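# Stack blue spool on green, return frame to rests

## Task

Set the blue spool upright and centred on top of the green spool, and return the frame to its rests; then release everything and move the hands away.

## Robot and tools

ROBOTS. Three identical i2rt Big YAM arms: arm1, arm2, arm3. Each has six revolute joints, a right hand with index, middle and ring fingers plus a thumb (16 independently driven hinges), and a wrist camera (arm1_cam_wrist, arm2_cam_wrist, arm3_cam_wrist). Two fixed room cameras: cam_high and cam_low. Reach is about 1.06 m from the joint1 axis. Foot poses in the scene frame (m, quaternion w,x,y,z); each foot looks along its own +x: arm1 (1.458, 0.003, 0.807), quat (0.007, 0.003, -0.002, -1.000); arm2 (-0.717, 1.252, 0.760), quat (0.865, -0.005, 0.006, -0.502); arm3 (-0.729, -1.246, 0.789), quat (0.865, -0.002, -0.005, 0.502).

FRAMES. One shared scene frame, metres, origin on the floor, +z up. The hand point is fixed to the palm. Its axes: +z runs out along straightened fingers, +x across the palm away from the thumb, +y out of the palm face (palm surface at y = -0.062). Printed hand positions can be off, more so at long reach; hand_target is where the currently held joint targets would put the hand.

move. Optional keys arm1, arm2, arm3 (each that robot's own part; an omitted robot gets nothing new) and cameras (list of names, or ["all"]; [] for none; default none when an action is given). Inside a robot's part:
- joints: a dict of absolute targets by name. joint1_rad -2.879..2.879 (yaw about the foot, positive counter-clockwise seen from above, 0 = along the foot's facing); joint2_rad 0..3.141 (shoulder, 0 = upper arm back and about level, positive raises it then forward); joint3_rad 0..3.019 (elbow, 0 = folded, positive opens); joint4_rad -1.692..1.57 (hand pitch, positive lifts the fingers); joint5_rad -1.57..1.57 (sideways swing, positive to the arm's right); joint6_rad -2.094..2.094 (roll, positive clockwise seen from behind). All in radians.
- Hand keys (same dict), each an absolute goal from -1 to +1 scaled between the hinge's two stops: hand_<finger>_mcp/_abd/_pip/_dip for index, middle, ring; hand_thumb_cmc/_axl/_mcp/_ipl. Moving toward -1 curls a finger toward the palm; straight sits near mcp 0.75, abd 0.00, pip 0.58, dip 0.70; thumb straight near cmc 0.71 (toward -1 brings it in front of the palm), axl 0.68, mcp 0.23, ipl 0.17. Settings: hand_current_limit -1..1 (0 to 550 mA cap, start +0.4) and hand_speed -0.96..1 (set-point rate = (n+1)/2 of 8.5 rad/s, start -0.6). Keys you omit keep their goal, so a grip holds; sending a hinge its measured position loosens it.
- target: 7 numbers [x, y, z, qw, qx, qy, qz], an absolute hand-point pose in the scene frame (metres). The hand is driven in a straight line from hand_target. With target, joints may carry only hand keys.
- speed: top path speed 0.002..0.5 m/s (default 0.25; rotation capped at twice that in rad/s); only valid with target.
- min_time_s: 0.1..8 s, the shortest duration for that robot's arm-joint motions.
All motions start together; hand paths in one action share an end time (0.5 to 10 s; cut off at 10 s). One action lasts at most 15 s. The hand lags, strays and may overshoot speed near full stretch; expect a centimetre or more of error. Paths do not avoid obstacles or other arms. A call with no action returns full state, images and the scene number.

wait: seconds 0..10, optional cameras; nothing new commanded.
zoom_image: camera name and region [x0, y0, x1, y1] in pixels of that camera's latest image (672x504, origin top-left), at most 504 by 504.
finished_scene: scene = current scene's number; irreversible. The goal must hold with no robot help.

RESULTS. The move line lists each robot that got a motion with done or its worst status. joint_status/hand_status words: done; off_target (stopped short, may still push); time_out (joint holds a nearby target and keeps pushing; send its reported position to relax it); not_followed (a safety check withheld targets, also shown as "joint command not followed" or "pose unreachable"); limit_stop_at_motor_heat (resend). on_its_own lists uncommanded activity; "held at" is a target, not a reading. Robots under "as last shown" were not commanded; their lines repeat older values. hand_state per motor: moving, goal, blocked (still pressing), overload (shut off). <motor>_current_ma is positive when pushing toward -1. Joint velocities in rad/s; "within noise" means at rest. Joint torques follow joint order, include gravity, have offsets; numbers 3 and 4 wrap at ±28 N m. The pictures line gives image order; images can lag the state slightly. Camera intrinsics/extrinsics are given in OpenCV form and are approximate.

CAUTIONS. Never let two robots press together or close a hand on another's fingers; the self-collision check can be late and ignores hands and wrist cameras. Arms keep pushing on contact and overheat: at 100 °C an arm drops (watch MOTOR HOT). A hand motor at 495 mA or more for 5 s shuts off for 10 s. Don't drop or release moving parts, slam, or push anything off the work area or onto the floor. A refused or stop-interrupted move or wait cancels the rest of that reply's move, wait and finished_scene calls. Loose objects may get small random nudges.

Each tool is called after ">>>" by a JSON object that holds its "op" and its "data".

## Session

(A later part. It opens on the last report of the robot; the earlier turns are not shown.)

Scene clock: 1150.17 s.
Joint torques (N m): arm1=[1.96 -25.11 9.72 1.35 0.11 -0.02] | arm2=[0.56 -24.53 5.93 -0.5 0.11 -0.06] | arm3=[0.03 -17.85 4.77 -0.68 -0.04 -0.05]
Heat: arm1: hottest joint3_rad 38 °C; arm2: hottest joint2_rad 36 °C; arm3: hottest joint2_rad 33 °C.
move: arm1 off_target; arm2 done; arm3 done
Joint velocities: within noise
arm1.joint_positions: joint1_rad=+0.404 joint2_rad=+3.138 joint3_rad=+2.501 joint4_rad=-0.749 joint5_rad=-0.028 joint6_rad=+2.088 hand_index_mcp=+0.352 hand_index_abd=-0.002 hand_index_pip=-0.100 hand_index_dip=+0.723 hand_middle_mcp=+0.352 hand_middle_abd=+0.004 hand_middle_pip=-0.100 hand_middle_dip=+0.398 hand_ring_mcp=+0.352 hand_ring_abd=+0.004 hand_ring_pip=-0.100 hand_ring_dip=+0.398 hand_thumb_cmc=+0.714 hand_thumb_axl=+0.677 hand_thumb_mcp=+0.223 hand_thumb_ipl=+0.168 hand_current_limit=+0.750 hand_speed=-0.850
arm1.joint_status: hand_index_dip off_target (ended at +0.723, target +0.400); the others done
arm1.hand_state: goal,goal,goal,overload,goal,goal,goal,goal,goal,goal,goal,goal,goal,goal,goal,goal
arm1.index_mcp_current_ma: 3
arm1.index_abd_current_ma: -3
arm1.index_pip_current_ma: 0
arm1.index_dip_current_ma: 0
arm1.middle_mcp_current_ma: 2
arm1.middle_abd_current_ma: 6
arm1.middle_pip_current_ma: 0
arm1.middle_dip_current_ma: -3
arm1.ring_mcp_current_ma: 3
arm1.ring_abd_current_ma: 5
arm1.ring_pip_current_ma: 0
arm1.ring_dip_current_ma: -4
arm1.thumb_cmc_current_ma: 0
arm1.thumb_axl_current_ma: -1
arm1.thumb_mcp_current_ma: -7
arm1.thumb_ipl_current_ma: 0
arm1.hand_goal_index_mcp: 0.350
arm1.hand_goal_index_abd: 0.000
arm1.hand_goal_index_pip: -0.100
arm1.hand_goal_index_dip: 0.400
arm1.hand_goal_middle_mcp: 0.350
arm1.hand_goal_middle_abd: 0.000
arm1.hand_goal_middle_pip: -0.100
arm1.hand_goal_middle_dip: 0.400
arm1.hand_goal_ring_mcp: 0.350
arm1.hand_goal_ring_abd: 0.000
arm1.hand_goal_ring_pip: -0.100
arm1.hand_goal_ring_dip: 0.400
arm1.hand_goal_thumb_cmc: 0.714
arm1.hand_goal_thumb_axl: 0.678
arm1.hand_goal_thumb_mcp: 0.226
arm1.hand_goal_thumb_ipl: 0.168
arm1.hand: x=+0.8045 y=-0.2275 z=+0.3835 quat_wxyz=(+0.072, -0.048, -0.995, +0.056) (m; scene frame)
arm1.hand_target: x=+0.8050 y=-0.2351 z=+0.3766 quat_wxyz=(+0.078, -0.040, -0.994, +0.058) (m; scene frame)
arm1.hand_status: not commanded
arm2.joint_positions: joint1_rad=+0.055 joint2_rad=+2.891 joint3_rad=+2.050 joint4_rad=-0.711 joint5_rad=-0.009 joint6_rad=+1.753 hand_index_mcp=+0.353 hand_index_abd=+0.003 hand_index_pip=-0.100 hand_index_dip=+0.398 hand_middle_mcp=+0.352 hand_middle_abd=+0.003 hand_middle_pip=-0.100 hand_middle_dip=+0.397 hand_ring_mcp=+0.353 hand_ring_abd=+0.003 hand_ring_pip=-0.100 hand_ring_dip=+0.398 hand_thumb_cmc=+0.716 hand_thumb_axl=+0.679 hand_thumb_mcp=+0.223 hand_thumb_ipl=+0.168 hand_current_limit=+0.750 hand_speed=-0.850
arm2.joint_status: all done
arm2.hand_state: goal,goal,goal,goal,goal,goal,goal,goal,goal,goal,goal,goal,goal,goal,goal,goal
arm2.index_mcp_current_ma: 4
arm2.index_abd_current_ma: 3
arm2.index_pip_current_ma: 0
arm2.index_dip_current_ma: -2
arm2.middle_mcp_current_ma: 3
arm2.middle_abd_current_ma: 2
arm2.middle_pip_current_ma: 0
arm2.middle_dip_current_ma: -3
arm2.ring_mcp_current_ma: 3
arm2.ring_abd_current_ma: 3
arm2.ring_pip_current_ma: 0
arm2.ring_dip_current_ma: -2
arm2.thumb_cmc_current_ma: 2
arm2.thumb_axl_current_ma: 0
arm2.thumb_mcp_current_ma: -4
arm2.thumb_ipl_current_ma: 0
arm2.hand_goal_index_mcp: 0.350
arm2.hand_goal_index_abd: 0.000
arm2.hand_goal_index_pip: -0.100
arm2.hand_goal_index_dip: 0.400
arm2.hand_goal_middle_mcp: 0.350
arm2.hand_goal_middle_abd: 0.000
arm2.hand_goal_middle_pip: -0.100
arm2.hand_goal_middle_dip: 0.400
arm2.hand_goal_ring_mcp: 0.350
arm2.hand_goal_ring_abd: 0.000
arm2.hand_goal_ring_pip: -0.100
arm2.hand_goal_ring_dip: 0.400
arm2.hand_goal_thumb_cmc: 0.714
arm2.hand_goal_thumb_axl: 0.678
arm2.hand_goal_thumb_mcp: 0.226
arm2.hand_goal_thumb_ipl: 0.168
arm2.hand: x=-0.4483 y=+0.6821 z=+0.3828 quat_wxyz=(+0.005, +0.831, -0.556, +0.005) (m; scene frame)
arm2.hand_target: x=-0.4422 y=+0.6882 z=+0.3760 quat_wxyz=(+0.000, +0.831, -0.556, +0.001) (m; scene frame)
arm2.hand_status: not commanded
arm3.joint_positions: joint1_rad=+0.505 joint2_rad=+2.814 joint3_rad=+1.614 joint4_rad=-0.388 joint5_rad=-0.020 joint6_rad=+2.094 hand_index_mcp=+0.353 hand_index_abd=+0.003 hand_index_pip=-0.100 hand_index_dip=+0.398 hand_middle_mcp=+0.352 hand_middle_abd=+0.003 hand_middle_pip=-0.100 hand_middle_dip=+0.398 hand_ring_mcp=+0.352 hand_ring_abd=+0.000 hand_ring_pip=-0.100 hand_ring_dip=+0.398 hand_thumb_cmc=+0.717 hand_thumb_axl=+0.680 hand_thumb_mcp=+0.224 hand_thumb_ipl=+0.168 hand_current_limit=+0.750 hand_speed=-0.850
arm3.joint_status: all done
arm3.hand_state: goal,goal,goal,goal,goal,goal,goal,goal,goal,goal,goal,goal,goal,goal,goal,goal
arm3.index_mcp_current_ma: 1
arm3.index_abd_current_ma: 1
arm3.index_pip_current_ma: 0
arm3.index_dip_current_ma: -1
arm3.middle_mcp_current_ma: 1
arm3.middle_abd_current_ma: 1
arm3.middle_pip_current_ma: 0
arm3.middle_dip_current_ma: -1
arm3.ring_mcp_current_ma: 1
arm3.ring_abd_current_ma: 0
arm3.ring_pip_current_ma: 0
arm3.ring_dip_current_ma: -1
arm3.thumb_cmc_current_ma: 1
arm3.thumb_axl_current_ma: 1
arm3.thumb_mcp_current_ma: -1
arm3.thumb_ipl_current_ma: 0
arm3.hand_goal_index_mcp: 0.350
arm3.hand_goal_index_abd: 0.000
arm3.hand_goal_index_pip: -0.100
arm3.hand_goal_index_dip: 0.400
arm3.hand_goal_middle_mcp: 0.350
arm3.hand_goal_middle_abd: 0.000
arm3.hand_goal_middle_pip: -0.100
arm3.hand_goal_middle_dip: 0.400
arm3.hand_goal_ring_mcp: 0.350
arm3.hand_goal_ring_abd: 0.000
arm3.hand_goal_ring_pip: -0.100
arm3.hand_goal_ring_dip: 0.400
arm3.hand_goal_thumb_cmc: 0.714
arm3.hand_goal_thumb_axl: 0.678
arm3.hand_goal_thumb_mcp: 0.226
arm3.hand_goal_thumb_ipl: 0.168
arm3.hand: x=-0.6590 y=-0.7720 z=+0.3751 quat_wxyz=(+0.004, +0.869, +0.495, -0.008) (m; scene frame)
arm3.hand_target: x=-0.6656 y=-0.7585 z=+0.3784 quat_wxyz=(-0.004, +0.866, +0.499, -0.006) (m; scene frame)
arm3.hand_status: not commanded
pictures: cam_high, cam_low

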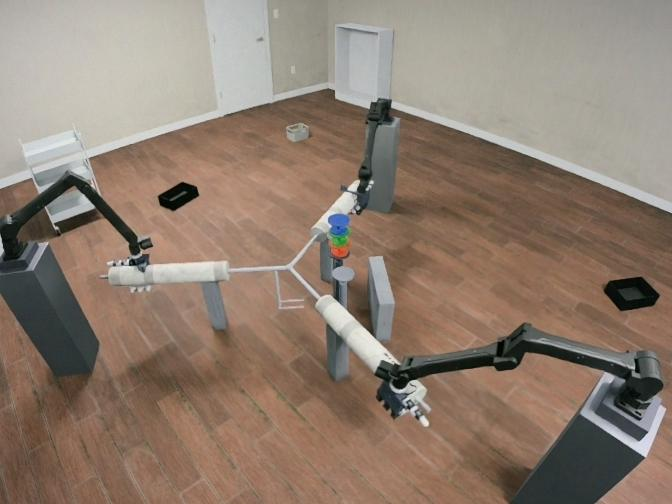

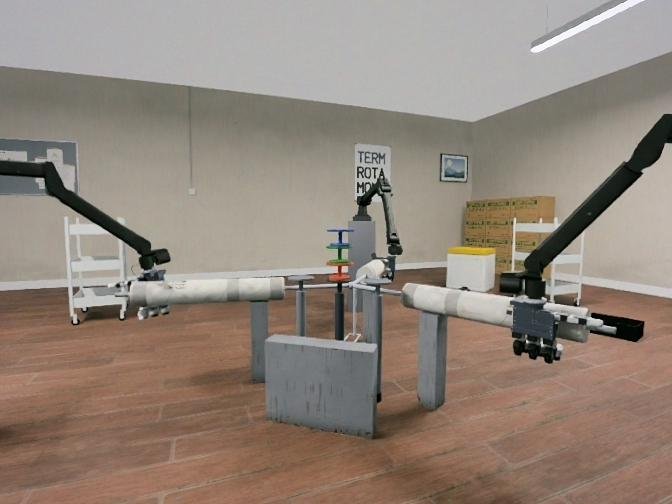

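>>> {"op": "move", "data": {"arm1": {"joints":{"hand_speed":-0.6,"hand_index_mcp":0.75,"hand_middle_mcp":0.75,"hand_ring_mcp":0.75,"hand_index_pip":0.57,"hand_middle_pip":0.57,"hand_ring_pip":0.57,"hand_index_dip":0.69,"hand_middle_dip":0.69,"hand_ring_dip":0.69}}, "arm2": {"joints":{"hand_speed":-0.6,"hand_index_mcp":0.75,"hand_middle_mcp":0.75,"hand_ring_mcp":0.75,"hand_index_pip":0.57,"hand_middle_pip":0.57,"hand_ring_pip":0.57,"hand_index_dip":0.69,"hand_middle_dip":0.69,"hand_ring_dip":0.69}}, "arm3": {"joints":{"hand_speed":-0.6,"hand_index_mcp":0.75,"hand_middle_mcp":0.75,"hand_ring_mcp":0.75,"hand_index_pip":0.57,"hand_middle_pip":0.57,"hand_ring_pip":0.57,"hand_index_dip":0.69,"hand_middle_dip":0.69,"hand_ring_dip":0.69}}}}

>>> {"op": "move", "data": {"arm1": {"target":[0.797,-0.312,0.392,0,0.06,0.9982,0],"speed":0.06}, "arm2": {"target":[-0.377,0.714,0.388,0,0.831,-0.5562,0],"speed":0.06}, "arm3": {"target":[-0.720,-0.718,0.388,0,0.8763,0.4818,0],"speed":0.06}, "cameras": ["all"]}}

Scene clock: 1177.50 s.
Joint torques (N m): arm1=[1.73 -25.35 9.74 1.35 -0.03 0.01] | arm2=[0.38 -24.7 5.94 -0.49 -0.01 -0.06] | arm3=[0.15 -17.9 4.79 -0.57 -0.13 -0.05]
Heat: arm1: hottest joint2_rad 38 °C; arm2: hottest joint2_rad 34 °C; arm3: hottest joint3_rad 32 °C.
move: arm1 off_target; arm2 done; arm3 done
Joint velocities: within noise
arm1.joint_positions: joint1_rad=+0.404 joint2_rad=+3.138 joint3_rad=+2.501 joint4_rad=-0.749 joint5_rad=-0.027 joint6_rad=+2.088 hand_index_mcp=+0.744 hand_index_abd=-0.002 hand_index_pip=+0.566 hand_index_dip=+0.723 hand_middle_mcp=+0.745 hand_middle_abd=+0.004 hand_middle_pip=+0.566 hand_middle_dip=+0.687 hand_ring_mcp=+0.745 hand_ring_abd=+0.003 hand_ring_pip=+0.566 hand_ring_dip=+0.687 hand_thumb_cmc=+0.714 hand_thumb_axl=+0.677 hand_thumb_mcp=+0.223 hand_thumb_ipl=+0.168 hand_current_limit=+0.750 hand_speed=-0.600
arm1.joint_status: hand_index_dip off_target (ended at +0.723, target +0.690); the others done
arm1.hand_state: goal,goal,goal,overload,goal,goal,goal,goal,goal,goal,goal,goal,goal,goal,goal,goal
arm1.index_mcp_current_ma: -12
arm1.index_abd_current_ma: -3
arm1.index_pip_current_ma: -7
arm1.index_dip_current_ma: 0
arm1.middle_mcp_current_ma: -10
arm1.middle_abd_current_ma: 6
arm1.middle_pip_current_ma: -6
arm1.middle_dip_current_ma: -4
arm1.ring_mcp_current_ma: -11
arm1.ring_abd_current_ma: 5
arm1.ring_pip_current_ma: -6
arm1.ring_dip_current_ma: -4
arm1.thumb_cmc_current_ma: 0
arm1.thumb_axl_current_ma: -1
arm1.thumb_mcp_current_ma: -7
arm1.thumb_ipl_current_ma: 0
arm1.hand_goal_index_mcp: 0.750
arm1.hand_goal_index_abd: 0.000
arm1.hand_goal_index_pip: 0.570
arm1.hand_goal_index_dip: 0.690
arm1.hand_goal_middle_mcp: 0.750
arm1.hand_goal_middle_abd: 0.000
arm1.hand_goal_middle_pip: 0.570
arm1.hand_goal_middle_dip: 0.690
arm1.hand_goal_ring_mcp: 0.750
arm1.hand_goal_ring_abd: 0.000
arm1.hand_goal_ring_pip: 0.570
arm1.hand_goal_ring_dip: 0.690
arm1.hand_goal_thumb_cmc: 0.714
arm1.hand_goal_thumb_axl: 0.678
arm1.hand_goal_thumb_mcp: 0.226
arm1.hand_goal_thumb_ipl: 0.168
arm1.hand: x=+0.8044 y=-0.2273 z=+0.3836 quat_wxyz=(+0.073, -0.048, -0.995, +0.056) (m; scene frame)
arm1.hand_target: x=+0.8050 y=-0.2351 z=+0.3766 quat_wxyz=(+0.078, -0.040, -0.994, +0.058) (m; scene frame)
arm1.hand_status: not commanded
arm2.joint_positions: joint1_rad=+0.055 joint2_rad=+2.891 joint3_rad=+2.050 joint4_rad=-0.711 joint5_rad=-0.009 joint6_rad=+1.754 hand_index_mcp=+0.747 hand_index_abd=+0.003 hand_index_pip=+0.567 hand_index_dip=+0.687 hand_middle_mcp=+0.747 hand_middle_abd=+0.003 hand_middle_pip=+0.566 hand_middle_dip=+0.687 hand_ring_mcp=+0.747 hand_ring_abd=+0.003 hand_ring_pip=+0.567 hand_ring_dip=+0.688 hand_thumb_cmc=+0.716 hand_thumb_axl=+0.679 hand_thumb_mcp=+0.223 hand_thumb_ipl=+0.168 hand_current_limit=+0.750 hand_speed=-0.600
arm2.joint_status: all done
arm2.hand_state: goal,goal,goal,goal,goal,goal,goal,goal,goal,goal,goal,goal,goal,goal,goal,goal
arm2.index_mcp_current_ma: -3
arm2.index_abd_current_ma: 3
arm2.index_pip_current_ma: -3
arm2.index_dip_current_ma: -3
arm2.middle_mcp_current_ma: -3
arm2.middle_abd_current_ma: 2
arm2.middle_pip_current_ma: -4
arm2.middle_dip_current_ma: -3
arm2.ring_mcp_current_ma: -3
arm2.ring_abd_current_ma: 3
arm2.ring_pip_current_ma: -3
arm2.ring_dip_current_ma: -2
arm2.thumb_cmc_current_ma: 2
arm2.thumb_axl_current_ma: 0
arm2.thumb_mcp_current_ma: -4
arm2.thumb_ipl_current_ma: 0
arm2.hand_goal_index_mcp: 0.750
arm2.hand_goal_index_abd: 0.000
arm2.hand_goal_index_pip: 0.570
arm2.hand_goal_index_dip: 0.690
arm2.hand_goal_middle_mcp: 0.750
arm2.hand_goal_middle_abd: 0.000
arm2.hand_goal_middle_pip: 0.570
arm2.hand_goal_middle_dip: 0.690
arm2.hand_goal_ring_mcp: 0.750
arm2.hand_goal_ring_abd: 0.000
arm2.hand_goal_ring_pip: 0.570
arm2.hand_goal_ring_dip: 0.690
arm2.hand_goal_thumb_cmc: 0.714
arm2.hand_goal_thumb_axl: 0.678
arm2.hand_goal_thumb_mcp: 0.226
arm2.hand_goal_thumb_ipl: 0.168
arm2.hand: x=-0.4480 y=+0.6823 z=+0.3828 quat_wxyz=(+0.005, +0.831, -0.556, +0.005) (m; scene frame)
arm2.hand_target: x=-0.4422 y=+0.6882 z=+0.3761 quat_wxyz=(+0.000, +0.831, -0.556, +0.001) (m; scene frame)
arm2.hand_status: not commanded
arm3.joint_positions: joint1_rad=+0.505 joint2_rad=+2.814 joint3_rad=+1.614 joint4_rad=-0.388 joint5_rad=-0.020 joint6_rad=+2.094 hand_index_mcp=+0.747 hand_index_abd=+0.003 hand_index_pip=+0.567 hand_index_dip=+0.688 hand_middle_mcp=+0.747 hand_middle_abd=+0.003 hand_middle_pip=+0.567 hand_middle_dip=+0.688 hand_ring_mcp=+0.747 hand_ring_abd=+0.000 hand_ring_pip=+0.567 hand_ring_dip=+0.687 hand_thumb_cmc=+0.717 hand_thumb_axl=+0.680 hand_thumb_mcp=+0.224 hand_thumb_ipl=+0.168 hand_current_limit=+0.750 hand_speed=-0.600
arm3.joint_status: all done
arm3.hand_state: goal,goal,goal,goal,goal,goal,goal,goal,goal,goal,goal,goal,goal,goal,goal,goal
arm3.index_mcp_current_ma: -1
arm3.index_abd_current_ma: 1
arm3.index_pip_current_ma: -1
arm3.index_dip_current_ma: -1
arm3.middle_mcp_current_ma: -1
arm3.middle_abd_current_ma: 1
arm3.middle_pip_current_ma: -1
arm3.middle_dip_current_ma: -1
arm3.ring_mcp_current_ma: -1
arm3.ring_abd_current_ma: 0
arm3.ring_pip_current_ma: -1
arm3.ring_dip_current_ma: -1
arm3.thumb_cmc_current_ma: 1
arm3.thumb_axl_current_ma: 1
arm3.thumb_mcp_current_ma: -1
arm3.thumb_ipl_current_ma: 0
arm3.hand_goal_index_mcp: 0.750
arm3.hand_goal_index_abd: 0.000
arm3.hand_goal_index_pip: 0.570
arm3.hand_goal_index_dip: 0.690
arm3.hand_goal_middle_mcp: 0.750
arm3.hand_goal_middle_abd: 0.000
arm3.hand_goal_middle_pip: 0.570
arm3.hand_goal_middle_dip: 0.690
arm3.hand_goal_ring_mcp: 0.750
arm3.hand_goal_ring_abd: 0.000
arm3.hand_goal_ring_pip: 0.570
arm3.hand_goal_ring_dip: 0.690
arm3.hand_goal_thumb_cmc: 0.714
arm3.hand_goal_thumb_axl: 0.678
arm3.hand_goal_thumb_mcp: 0.226
arm3.hand_goal_thumb_ipl: 0.168
arm3.hand: x=-0.6590 y=-0.7720 z=+0.3751 quat_wxyz=(+0.004, +0.869, +0.495, -0.008) (m; scene frame)
arm3.hand_target: x=-0.6655 y=-0.7585 z=+0.3785 quat_wxyz=(-0.004, +0.866, +0.499, -0.006) (m; scene frame)
arm3.hand_status: not commanded
pictures: none

Scene clock: 1179.77 s.
Joint torques (N m): arm1=[2.14 -25.7 13.05 1.68 -0.15 0.07] | arm2=[-0.09 -24.29 7.24 -0.42 0.17 -0.04] | arm3=[-0.03 -17.9 6.42 -0.77 -0.03 -0.05]
Heat: arm1: hottest joint2_rad 38 °C; arm2: hottest joint2_rad 34 °C; arm3: hottest joint3_rad 32 °C.
move: arm1 off_target; arm2 done; arm3 off_target
Joint velocities: within noise
arm1.joint_positions: joint1_rad=+0.489 joint2_rad=+3.138 joint3_rad=+2.525 joint4_rad=-0.725 joint5_rad=-0.045 joint6_rad=+2.088 hand_index_mcp=+0.744 hand_index_abd=-0.002 hand_index_pip=+0.566 hand_index_dip=+0.723 hand_middle_mcp=+0.745 hand_middle_abd=+0.004 hand_middle_pip=+0.566 hand_middle_dip=+0.687 hand_ring_mcp=+0.745 hand_ring_abd=+0.003 hand_ring_pip=+0.566 hand_ring_dip=+0.687 hand_thumb_cmc=+0.714 hand_thumb_axl=+0.677 hand_thumb_mcp=+0.223 hand_thumb_ipl=+0.168 hand_current_limit=+0.750 hand_speed=-0.600
arm1.joint_status: not commanded
arm1.hand_state: goal,goal,goal,overload,goal,goal,goal,goal,goal,goal,goal,goal,goal,goal,goal,goal
arm1.index_mcp_current_ma: -12
arm1.index_abd_current_ma: -3
arm1.index_pip_current_ma: -7
arm1.index_dip_current_ma: 0
arm1.middle_mcp_current_ma: -10
arm1.middle_abd_current_ma: 6
arm1.middle_pip_current_ma: -6
arm1.middle_dip_current_ma: -4
arm1.ring_mcp_current_ma: -11
arm1.ring_abd_current_ma: 5
arm1.ring_pip_current_ma: -6
arm1.ring_dip_current_ma: -4
arm1.thumb_cmc_current_ma: 0
arm1.thumb_axl_current_ma: -1
arm1.thumb_mcp_current_ma: -7
arm1.thumb_ipl_current_ma: 0
arm1.hand_goal_index_mcp: 0.750
arm1.hand_goal_index_abd: 0.000
arm1.hand_goal_index_pip: 0.570
arm1.hand_goal_index_dip: 0.690
arm1.hand_goal_middle_mcp: 0.750
arm1.hand_goal_middle_abd: 0.000
arm1.hand_goal_middle_pip: 0.570
arm1.hand_goal_middle_dip: 0.690
arm1.hand_goal_ring_mcp: 0.750
arm1.hand_goal_ring_abd: 0.000
arm1.hand_goal_ring_pip: 0.570
arm1.hand_goal_ring_dip: 0.690
arm1.hand_goal_thumb_cmc: 0.714
arm1.hand_goal_thumb_axl: 0.678
arm1.hand_goal_thumb_mcp: 0.226
arm1.hand_goal_thumb_ipl: 0.168
arm1.hand: x=+0.8117 y=-0.2936 z=+0.3901 quat_wxyz=(+0.087, -0.005, -0.993, +0.079) (m; scene frame)
arm1.hand_target: x=+0.7990 y=-0.3108 z=+0.3941 quat_wxyz=(+0.107, +0.001, -0.990, +0.092) (m; scene frame)
arm1.hand_status: off_target (0.024 m and 14.9 deg from the pose sent, 0.085 m and 10.6 deg at the start; a joint's target at an end of its range on 68 of 68 steps)
arm2.joint_positions: joint1_rad=+0.162 joint2_rad=+2.891 joint3_rad=+2.107 joint4_rad=-0.777 joint5_rad=-0.013 joint6_rad=+1.853 hand_index_mcp=+0.747 hand_index_abd=+0.003 hand_index_pip=+0.567 hand_index_dip=+0.687 hand_middle_mcp=+0.748 hand_middle_abd=+0.003 hand_middle_pip=+0.567 hand_middle_dip=+0.687 hand_ring_mcp=+0.747 hand_ring_abd=+0.003 hand_ring_pip=+0.567 hand_ring_dip=+0.688 hand_thumb_cmc=+0.716 hand_thumb_axl=+0.679 hand_thumb_mcp=+0.223 hand_thumb_ipl=+0.168 hand_current_limit=+0.750 hand_speed=-0.600
arm2.joint_status: not commanded
arm2.hand_state: goal,goal,goal,goal,goal,goal,goal,goal,goal,goal,goal,goal,goal,goal,goal,goal
arm2.index_mcp_current_ma: -3
arm2.index_abd_current_ma: 3
arm2.index_pip_current_ma: -3
arm2.index_dip_current_ma: -3
arm2.middle_mcp_current_ma: -3
arm2.middle_abd_current_ma: 2
arm2.middle_pip_current_ma: -4
arm2.middle_dip_current_ma: -3
arm2.ring_mcp_current_ma: -3
arm2.ring_abd_current_ma: 3
arm2.ring_pip_current_ma: -3
arm2.ring_dip_current_ma: -2
arm2.thumb_cmc_current_ma: 2
arm2.thumb_axl_current_ma: 0
arm2.thumb_mcp_current_ma: -4
arm2.thumb_ipl_current_ma: 0
arm2.hand_goal_index_mcp: 0.750
arm2.hand_goal_index_abd: 0.000
arm2.hand_goal_index_pip: 0.570
arm2.hand_goal_index_dip: 0.690
arm2.hand_goal_middle_mcp: 0.750
arm2.hand_goal_middle_abd: 0.000
arm2.hand_goal_middle_pip: 0.570
arm2.hand_goal_middle_dip: 0.690
arm2.hand_goal_ring_mcp: 0.750
arm2.hand_goal_ring_abd: 0.000
arm2.hand_goal_ring_pip: 0.570
arm2.hand_goal_ring_dip: 0.690
arm2.hand_goal_thumb_cmc: 0.714
arm2.hand_goal_thumb_axl: 0.678
arm2.hand_goal_thumb_mcp: 0.226
arm2.hand_goal_thumb_ipl: 0.168
arm2.hand: x=-0.3811 y=+0.7132 z=+0.3968 quat_wxyz=(+0.001, +0.833, -0.553, +0.001) (m; scene frame)
arm2.hand_target: x=-0.3772 y=+0.7144 z=+0.3882 quat_wxyz=(+0.000, +0.831, -0.556, +0.000) (m; scene frame)
arm2.hand_status: done (0.010 m and 0.5 deg from the pose sent, 0.078 m and 0.8 deg at the start)
arm3.joint_positions: joint1_rad=+0.598 joint2_rad=+2.815 joint3_rad=+1.727 joint4_rad=-0.493 joint5_rad=-0.055 joint6_rad=+2.094 hand_index_mcp=+0.747 hand_index_abd=+0.003 hand_index_pip=+0.567 hand_index_dip=+0.688 hand_middle_mcp=+0.747 hand_middle_abd=+0.003 hand_middle_pip=+0.567 hand_middle_dip=+0.688 hand_ring_mcp=+0.747 hand_ring_abd=+0.000 hand_ring_pip=+0.567 hand_ring_dip=+0.687 hand_thumb_cmc=+0.717 hand_thumb_axl=+0.680 hand_thumb_mcp=+0.224 hand_thumb_ipl=+0.168 hand_current_limit=+0.750 hand_speed=-0.600
arm3.joint_status: not commanded
arm3.hand_state: goal,goal,goal,goal,goal,goal,goal,goal,goal,goal,goal,goal,goal,goal,goal,goal
arm3.index_mcp_current_ma: -1
arm3.index_abd_current_ma: 1
arm3.index_pip_current_ma: -1
arm3.index_dip_current_ma: -1
arm3.middle_mcp_current_ma: -1
arm3.middle_abd_current_ma: 1
arm3.middle_pip_current_ma: -1
arm3.middle_dip_current_ma: -1
arm3.ring_mcp_current_ma: -1
arm3.ring_abd_current_ma: 0
arm3.ring_pip_current_ma: -1
arm3.ring_dip_current_ma: -1
arm3.thumb_cmc_current_ma: 1
arm3.thumb_axl_current_ma: 1
arm3.thumb_mcp_current_ma: -1
arm3.thumb_ipl_current_ma: 0
arm3.hand_goal_index_mcp: 0.750
arm3.hand_goal_index_abd: 0.000
arm3.hand_goal_index_pip: 0.570
arm3.hand_goal_index_dip: 0.690
arm3.hand_goal_middle_mcp: 0.750
arm3.hand_goal_middle_abd: 0.000
arm3.hand_goal_middle_pip: 0.570
arm3.hand_goal_middle_dip: 0.690
arm3.hand_goal_ring_mcp: 0.750
arm3.hand_goal_ring_abd: 0.000
arm3.hand_goal_ring_pip: 0.570
arm3.hand_goal_ring_dip: 0.690
arm3.hand_goal_thumb_cmc: 0.714
arm3.hand_goal_thumb_axl: 0.678
arm3.hand_goal_thumb_mcp: 0.226
arm3.hand_goal_thumb_ipl: 0.168
arm3.hand: x=-0.7126 y=-0.7271 z=+0.3897 quat_wxyz=(-0.007, +0.845, +0.534, -0.021) (m; scene frame)
arm3.hand_target: x=-0.7194 y=-0.7181 z=+0.3882 quat_wxyz=(-0.010, +0.842, +0.538, -0.021) (m; scene frame)
arm3.hand_status: off_target (0.012 m and 7.4 deg from the pose sent, 0.083 m and 2.0 deg at the start; a joint's target at an end of its range on 68 of 68 steps)
pictures: arm1_cam_wrist, arm2_cam_wrist, arm3_cam_wrist, cam_high, cam_low
camera_calibration:
arm1_cam_wrist: T_world_to_cam=[[0.726466, 0.61406, -0.308509, -0.247015], [0.611392, -0.37256, 0.698139, -0.926272], [0.313762, -0.695794, -0.646084, -0.0804274], [0, 0, 0, 1]] pos_world=[0.770999, -0.249371, 0.518498]
arm2_cam_wrist: T_world_to_cam=[[-0.903521, 0.426722, 0.039471, -0.638423], [0.308437, 0.583586, 0.751196, -0.646378], [0.297517, 0.690895, -0.658899, 0.00610685], [0, 0, 0, 1]] pos_world=[-0.379279, 0.645427, 0.514779]
arm3_cam_wrist: T_world_to_cam=[[0.255586, -0.966529, -0.0222983, -0.477222], [-0.608488, -0.178744, 0.773171, -0.914735], [-0.751278, -0.184043, -0.633806, -0.294609], [0, 0, 0, 1]] pos_world=[-0.655967, -0.678973, 0.50988]

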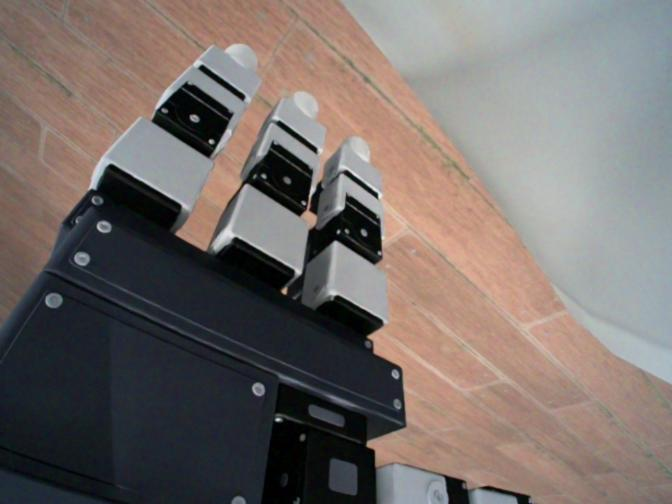

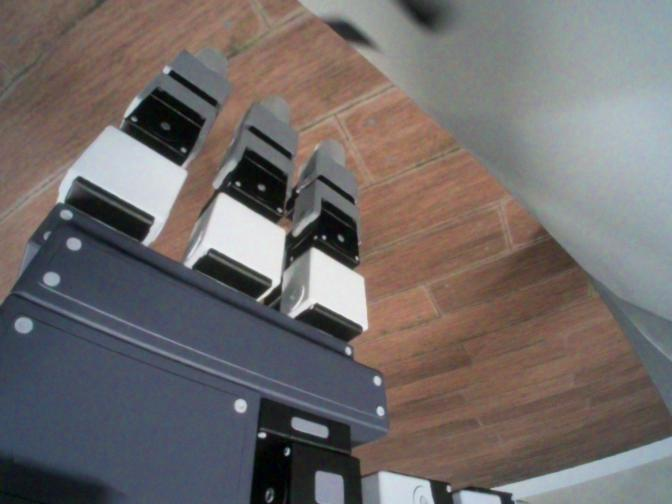

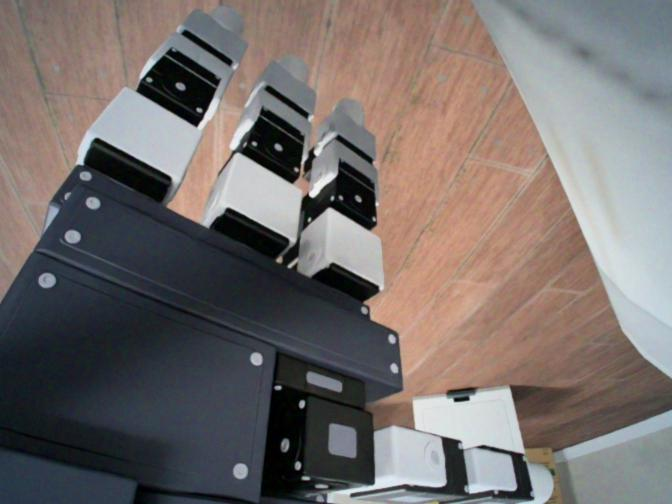

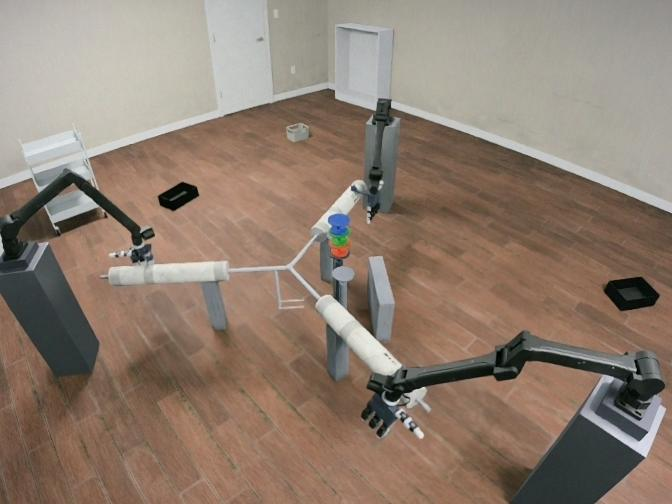

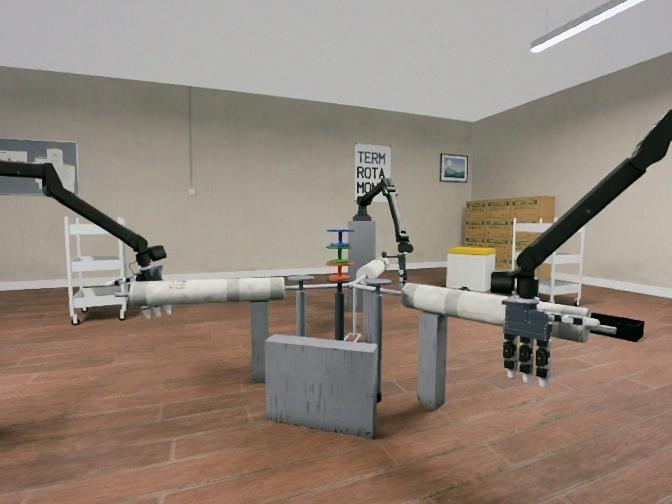

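>>> {"op": "move", "data": {"arm1": {"target":[0.796,-0.335,0.70,0,0.06,0.9982,0],"speed":0.2}, "arm2": {"target":[-0.370,0.718,0.70,0,0.831,-0.5562,0],"speed":0.2}, "arm3": {"target":[-0.725,-0.715,0.70,0,0.8763,0.4818,0],"speed":0.2}, "cameras": ["cam_high","cam_low"]}}

>>> {"op": "zoom_image", "data": {"camera": "cam_low", "region": [240, 210, 440, 340]}}

>>> {"op": "zoom_image", "data": {"camera": "cam_high", "region": [180, 180, 420, 390]}}

Scene clock: 1195.37 s.
Joint torques (N m): arm1=[2.2 -27.46 15.24 0.03 0.03 0.07] | arm2=[0.38 -25.17 6.58 -0.34 0.18 -0.05] | arm3=[0.44 -18.08 5.89 -0.7 0.03 -0.06]
Heat: arm1: hottest joint2_rad 38 °C; arm2: hottest joint2_rad 34 °C; arm3: hottest joint2_rad 32 °C.
move: arm1 off_target; arm2 done; arm3 off_target
Joint velocities: within noise
arm1.joint_positions: joint1_rad=+0.520 joint2_rad=+2.889 joint3_rad=+2.833 joint4_rad=-1.495 joint5_rad=-0.027 joint6_rad=+2.088 hand_index_mcp=+0.744 hand_index_abd=-0.002 hand_index_pip=+0.567 hand_index_dip=+0.723 hand_middle_mcp=+0.745 hand_middle_abd=+0.003 hand_middle_pip=+0.567 hand_middle_dip=+0.687 hand_ring_mcp=+0.745 hand_ring_abd=+0.003 hand_ring_pip=+0.567 hand_ring_dip=+0.687 hand_thumb_cmc=+0.714 hand_thumb_axl=+0.677 hand_thumb_mcp=+0.223 hand_thumb_ipl=+0.168 hand_current_limit=+0.750 hand_speed=-0.600
arm1.joint_status: not commanded
arm1.hand_state: goal,goal,goal,overload,goal,goal,goal,goal,goal,goal,goal,goal,goal,goal,goal,goal
arm1.index_mcp_current_ma: -12
arm1.index_abd_current_ma: -3
arm1.index_pip_current_ma: -6
arm1.index_dip_current_ma: 0
arm1.middle_mcp_current_ma: -10
arm1.middle_abd_current_ma: 4
arm1.middle_pip_current_ma: -5
arm1.middle_dip_current_ma: -4
arm1.ring_mcp_current_ma: -11
arm1.ring_abd_current_ma: 3
arm1.ring_pip_current_ma: -5
arm1.ring_dip_current_ma: -4
arm1.thumb_cmc_current_ma: 0
arm1.thumb_axl_current_ma: -1
arm1.thumb_mcp_current_ma: -7
arm1.thumb_ipl_current_ma: 0
arm1.hand_goal_index_mcp: 0.750
arm1.hand_goal_index_abd: 0.000
arm1.hand_goal_index_pip: 0.570
arm1.hand_goal_index_dip: 0.690
arm1.hand_goal_middle_mcp: 0.750
arm1.hand_goal_middle_abd: 0.000
arm1.hand_goal_middle_pip: 0.570
arm1.hand_goal_middle_dip: 0.690
arm1.hand_goal_ring_mcp: 0.750
arm1.hand_goal_ring_abd: 0.000
arm1.hand_goal_ring_pip: 0.570
arm1.hand_goal_ring_dip: 0.690
arm1.hand_goal_thumb_cmc: 0.714
arm1.hand_goal_thumb_axl: 0.678
arm1.hand_goal_thumb_mcp: 0.226
arm1.hand_goal_thumb_ipl: 0.168
arm1.hand: x=+0.8006 y=-0.3191 z=+0.6916 quat_wxyz=(-0.001, +0.008, -1.000, +0.019) (m; scene frame)
arm1.hand_target: x=+0.7969 y=-0.3340 z=+0.7003 quat_wxyz=(+0.014, +0.016, -0.999, +0.028) (m; scene frame)
arm1.hand_status: off_target (0.019 m and 8.1 deg from the pose sent, 0.313 m and 14.9 deg at the start; pose on its path clipped on 14 of 90 steps; a joint's target at an end of its range on 90 of 90 steps)
arm2.joint_positions: joint1_rad=+0.163 joint2_rad=+2.330 joint3_rad=+1.890 joint4_rad=-1.110 joint5_rad=-0.013 joint6_rad=+1.859 hand_index_mcp=+0.747 hand_index_abd=+0.003 hand_index_pip=+0.567 hand_index_dip=+0.687 hand_middle_mcp=+0.748 hand_middle_abd=+0.002 hand_middle_pip=+0.567 hand_middle_dip=+0.687 hand_ring_mcp=+0.747 hand_ring_abd=+0.003 hand_ring_pip=+0.567 hand_ring_dip=+0.688 hand_thumb_cmc=+0.716 hand_thumb_axl=+0.679 hand_thumb_mcp=+0.223 hand_thumb_ipl=+0.168 hand_current_limit=+0.750 hand_speed=-0.600
arm2.joint_status: not commanded
arm2.hand_state: goal,goal,goal,goal,goal,goal,goal,goal,goal,goal,goal,goal,goal,goal,goal,goal
arm2.index_mcp_current_ma: -3
arm2.index_abd_current_ma: 2
arm2.index_pip_current_ma: -3
arm2.index_dip_current_ma: -3
arm2.middle_mcp_current_ma: -3
arm2.middle_abd_current_ma: 2
arm2.middle_pip_current_ma: -4
arm2.middle_dip_current_ma: -3
arm2.ring_mcp_current_ma: -3
arm2.ring_abd_current_ma: 2
arm2.ring_pip_current_ma: -3
arm2.ring_dip_current_ma: -2
arm2.thumb_cmc_current_ma: 2
arm2.thumb_axl_current_ma: 0
arm2.thumb_mcp_current_ma: -4
arm2.thumb_ipl_current_ma: 0
arm2.hand_goal_index_mcp: 0.750
arm2.hand_goal_index_abd: 0.000
arm2.hand_goal_index_pip: 0.570
arm2.hand_goal_index_dip: 0.690
arm2.hand_goal_middle_mcp: 0.750
arm2.hand_goal_middle_abd: 0.000
arm2.hand_goal_middle_pip: 0.570
arm2.hand_goal_middle_dip: 0.690
arm2.hand_goal_ring_mcp: 0.750
arm2.hand_goal_ring_abd: 0.000
arm2.hand_goal_ring_pip: 0.570
arm2.hand_goal_ring_dip: 0.690
arm2.hand_goal_thumb_cmc: 0.714
arm2.hand_goal_thumb_axl: 0.678
arm2.hand_goal_thumb_mcp: 0.226
arm2.hand_goal_thumb_ipl: 0.168
arm2.hand: x=-0.3730 y=+0.7120 z=+0.7035 quat_wxyz=(+0.003, +0.832, -0.554, +0.007) (m; scene frame)
arm2.hand_target: x=-0.3702 y=+0.7180 z=+0.6999 quat_wxyz=(+0.000, +0.831, -0.556, +0.000) (m; scene frame)
arm2.hand_status: done (0.008 m and 0.9 deg from the pose sent, 0.303 m and 0.5 deg at the start)
arm3.joint_positions: joint1_rad=+0.598 joint2_rad=+2.188 joint3_rad=+1.507 joint4_rad=-0.880 joint5_rad=-0.055 joint6_rad=+2.094 hand_index_mcp=+0.747 hand_index_abd=+0.002 hand_index_pip=+0.567 hand_index_dip=+0.688 hand_middle_mcp=+0.747 hand_middle_abd=+0.003 hand_middle_pip=+0.567 hand_middle_dip=+0.688 hand_ring_mcp=+0.747 hand_ring_abd=+0.000 hand_ring_pip=+0.567 hand_ring_dip=+0.687 hand_thumb_cmc=+0.717 hand_thumb_axl=+0.680 hand_thumb_mcp=+0.223 hand_thumb_ipl=+0.168 hand_current_limit=+0.750 hand_speed=-0.600
arm3.joint_status: not commanded
arm3.hand_state: goal,goal,goal,goal,goal,goal,goal,goal,goal,goal,goal,goal,goal,goal,goal,goal
arm3.index_mcp_current_ma: -1
arm3.index_abd_current_ma: 1
arm3.index_pip_current_ma: -1
arm3.index_dip_current_ma: -1
arm3.middle_mcp_current_ma: -1
arm3.middle_abd_current_ma: 1
arm3.middle_pip_current_ma: -1
arm3.middle_dip_current_ma: -1
arm3.ring_mcp_current_ma: -1
arm3.ring_abd_current_ma: 0
arm3.ring_pip_current_ma: -1
arm3.ring_dip_current_ma: -1
arm3.thumb_cmc_current_ma: 1
arm3.thumb_axl_current_ma: 1
arm3.thumb_mcp_current_ma: -1
arm3.thumb_ipl_current_ma: 0
arm3.hand_goal_index_mcp: 0.750
arm3.hand_goal_index_abd: 0.000
arm3.hand_goal_index_pip: 0.570
arm3.hand_goal_index_dip: 0.690
arm3.hand_goal_middle_mcp: 0.750
arm3.hand_goal_middle_abd: 0.000
arm3.hand_goal_middle_pip: 0.570
arm3.hand_goal_middle_dip: 0.690
arm3.hand_goal_ring_mcp: 0.750
arm3.hand_goal_ring_abd: 0.000
arm3.hand_goal_ring_pip: 0.570
arm3.hand_goal_ring_dip: 0.690
arm3.hand_goal_thumb_cmc: 0.714
arm3.hand_goal_thumb_axl: 0.678
arm3.hand_goal_thumb_mcp: 0.226
arm3.hand_goal_thumb_ipl: 0.168
arm3.hand: x=-0.7175 y=-0.7099 z=+0.6984 quat_wxyz=(-0.015, +0.845, +0.535, -0.017) (m; scene frame)
arm3.hand_target: x=-0.7242 y=-0.7150 z=+0.7000 quat_wxyz=(-0.009, +0.842, +0.540, -0.020) (m; scene frame)
arm3.hand_status: off_target (0.009 m and 7.5 deg from the pose sent, 0.311 m and 7.5 deg at the start; a joint's target at an end of its range on 90 of 90 steps)
pictures: cam_high, cam_low

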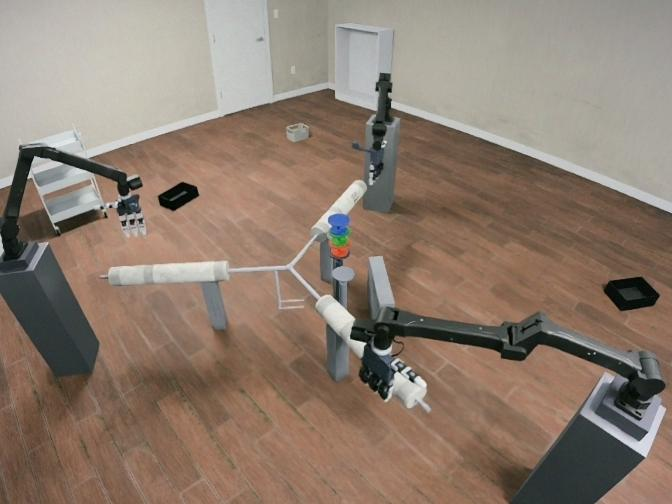

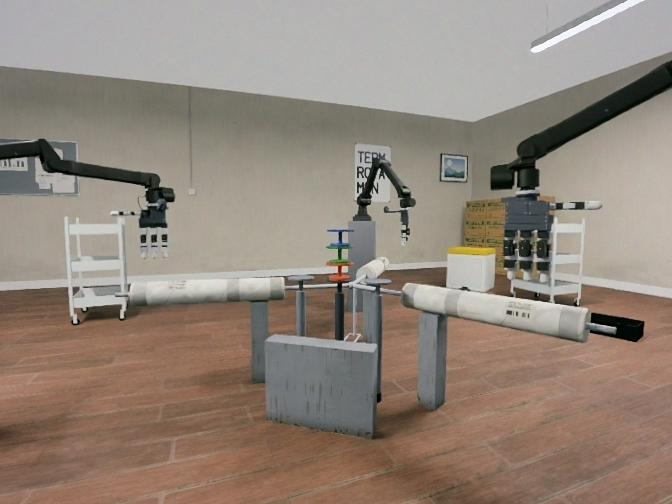

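Scaled by 2.520 from the camera's 672x504 image, which has a finer 960x720 frame.

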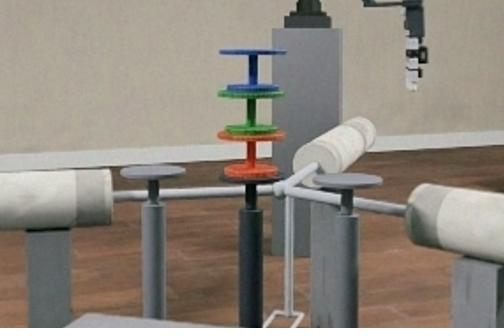

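Scaled by 2.100 from the camera's 672x504 image, which has a finer 960x720 frame.

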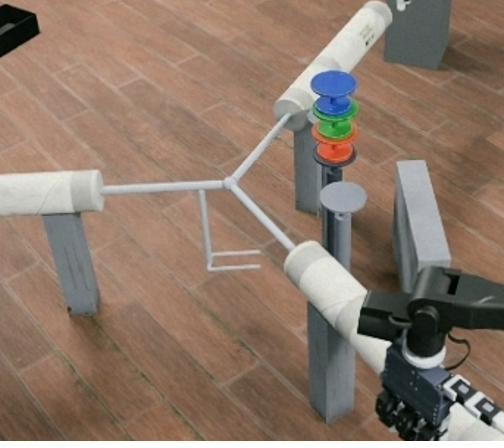

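>>> {"op": "finished_scene", "data": {"scene": 2}}

The scene is finished: the task was done.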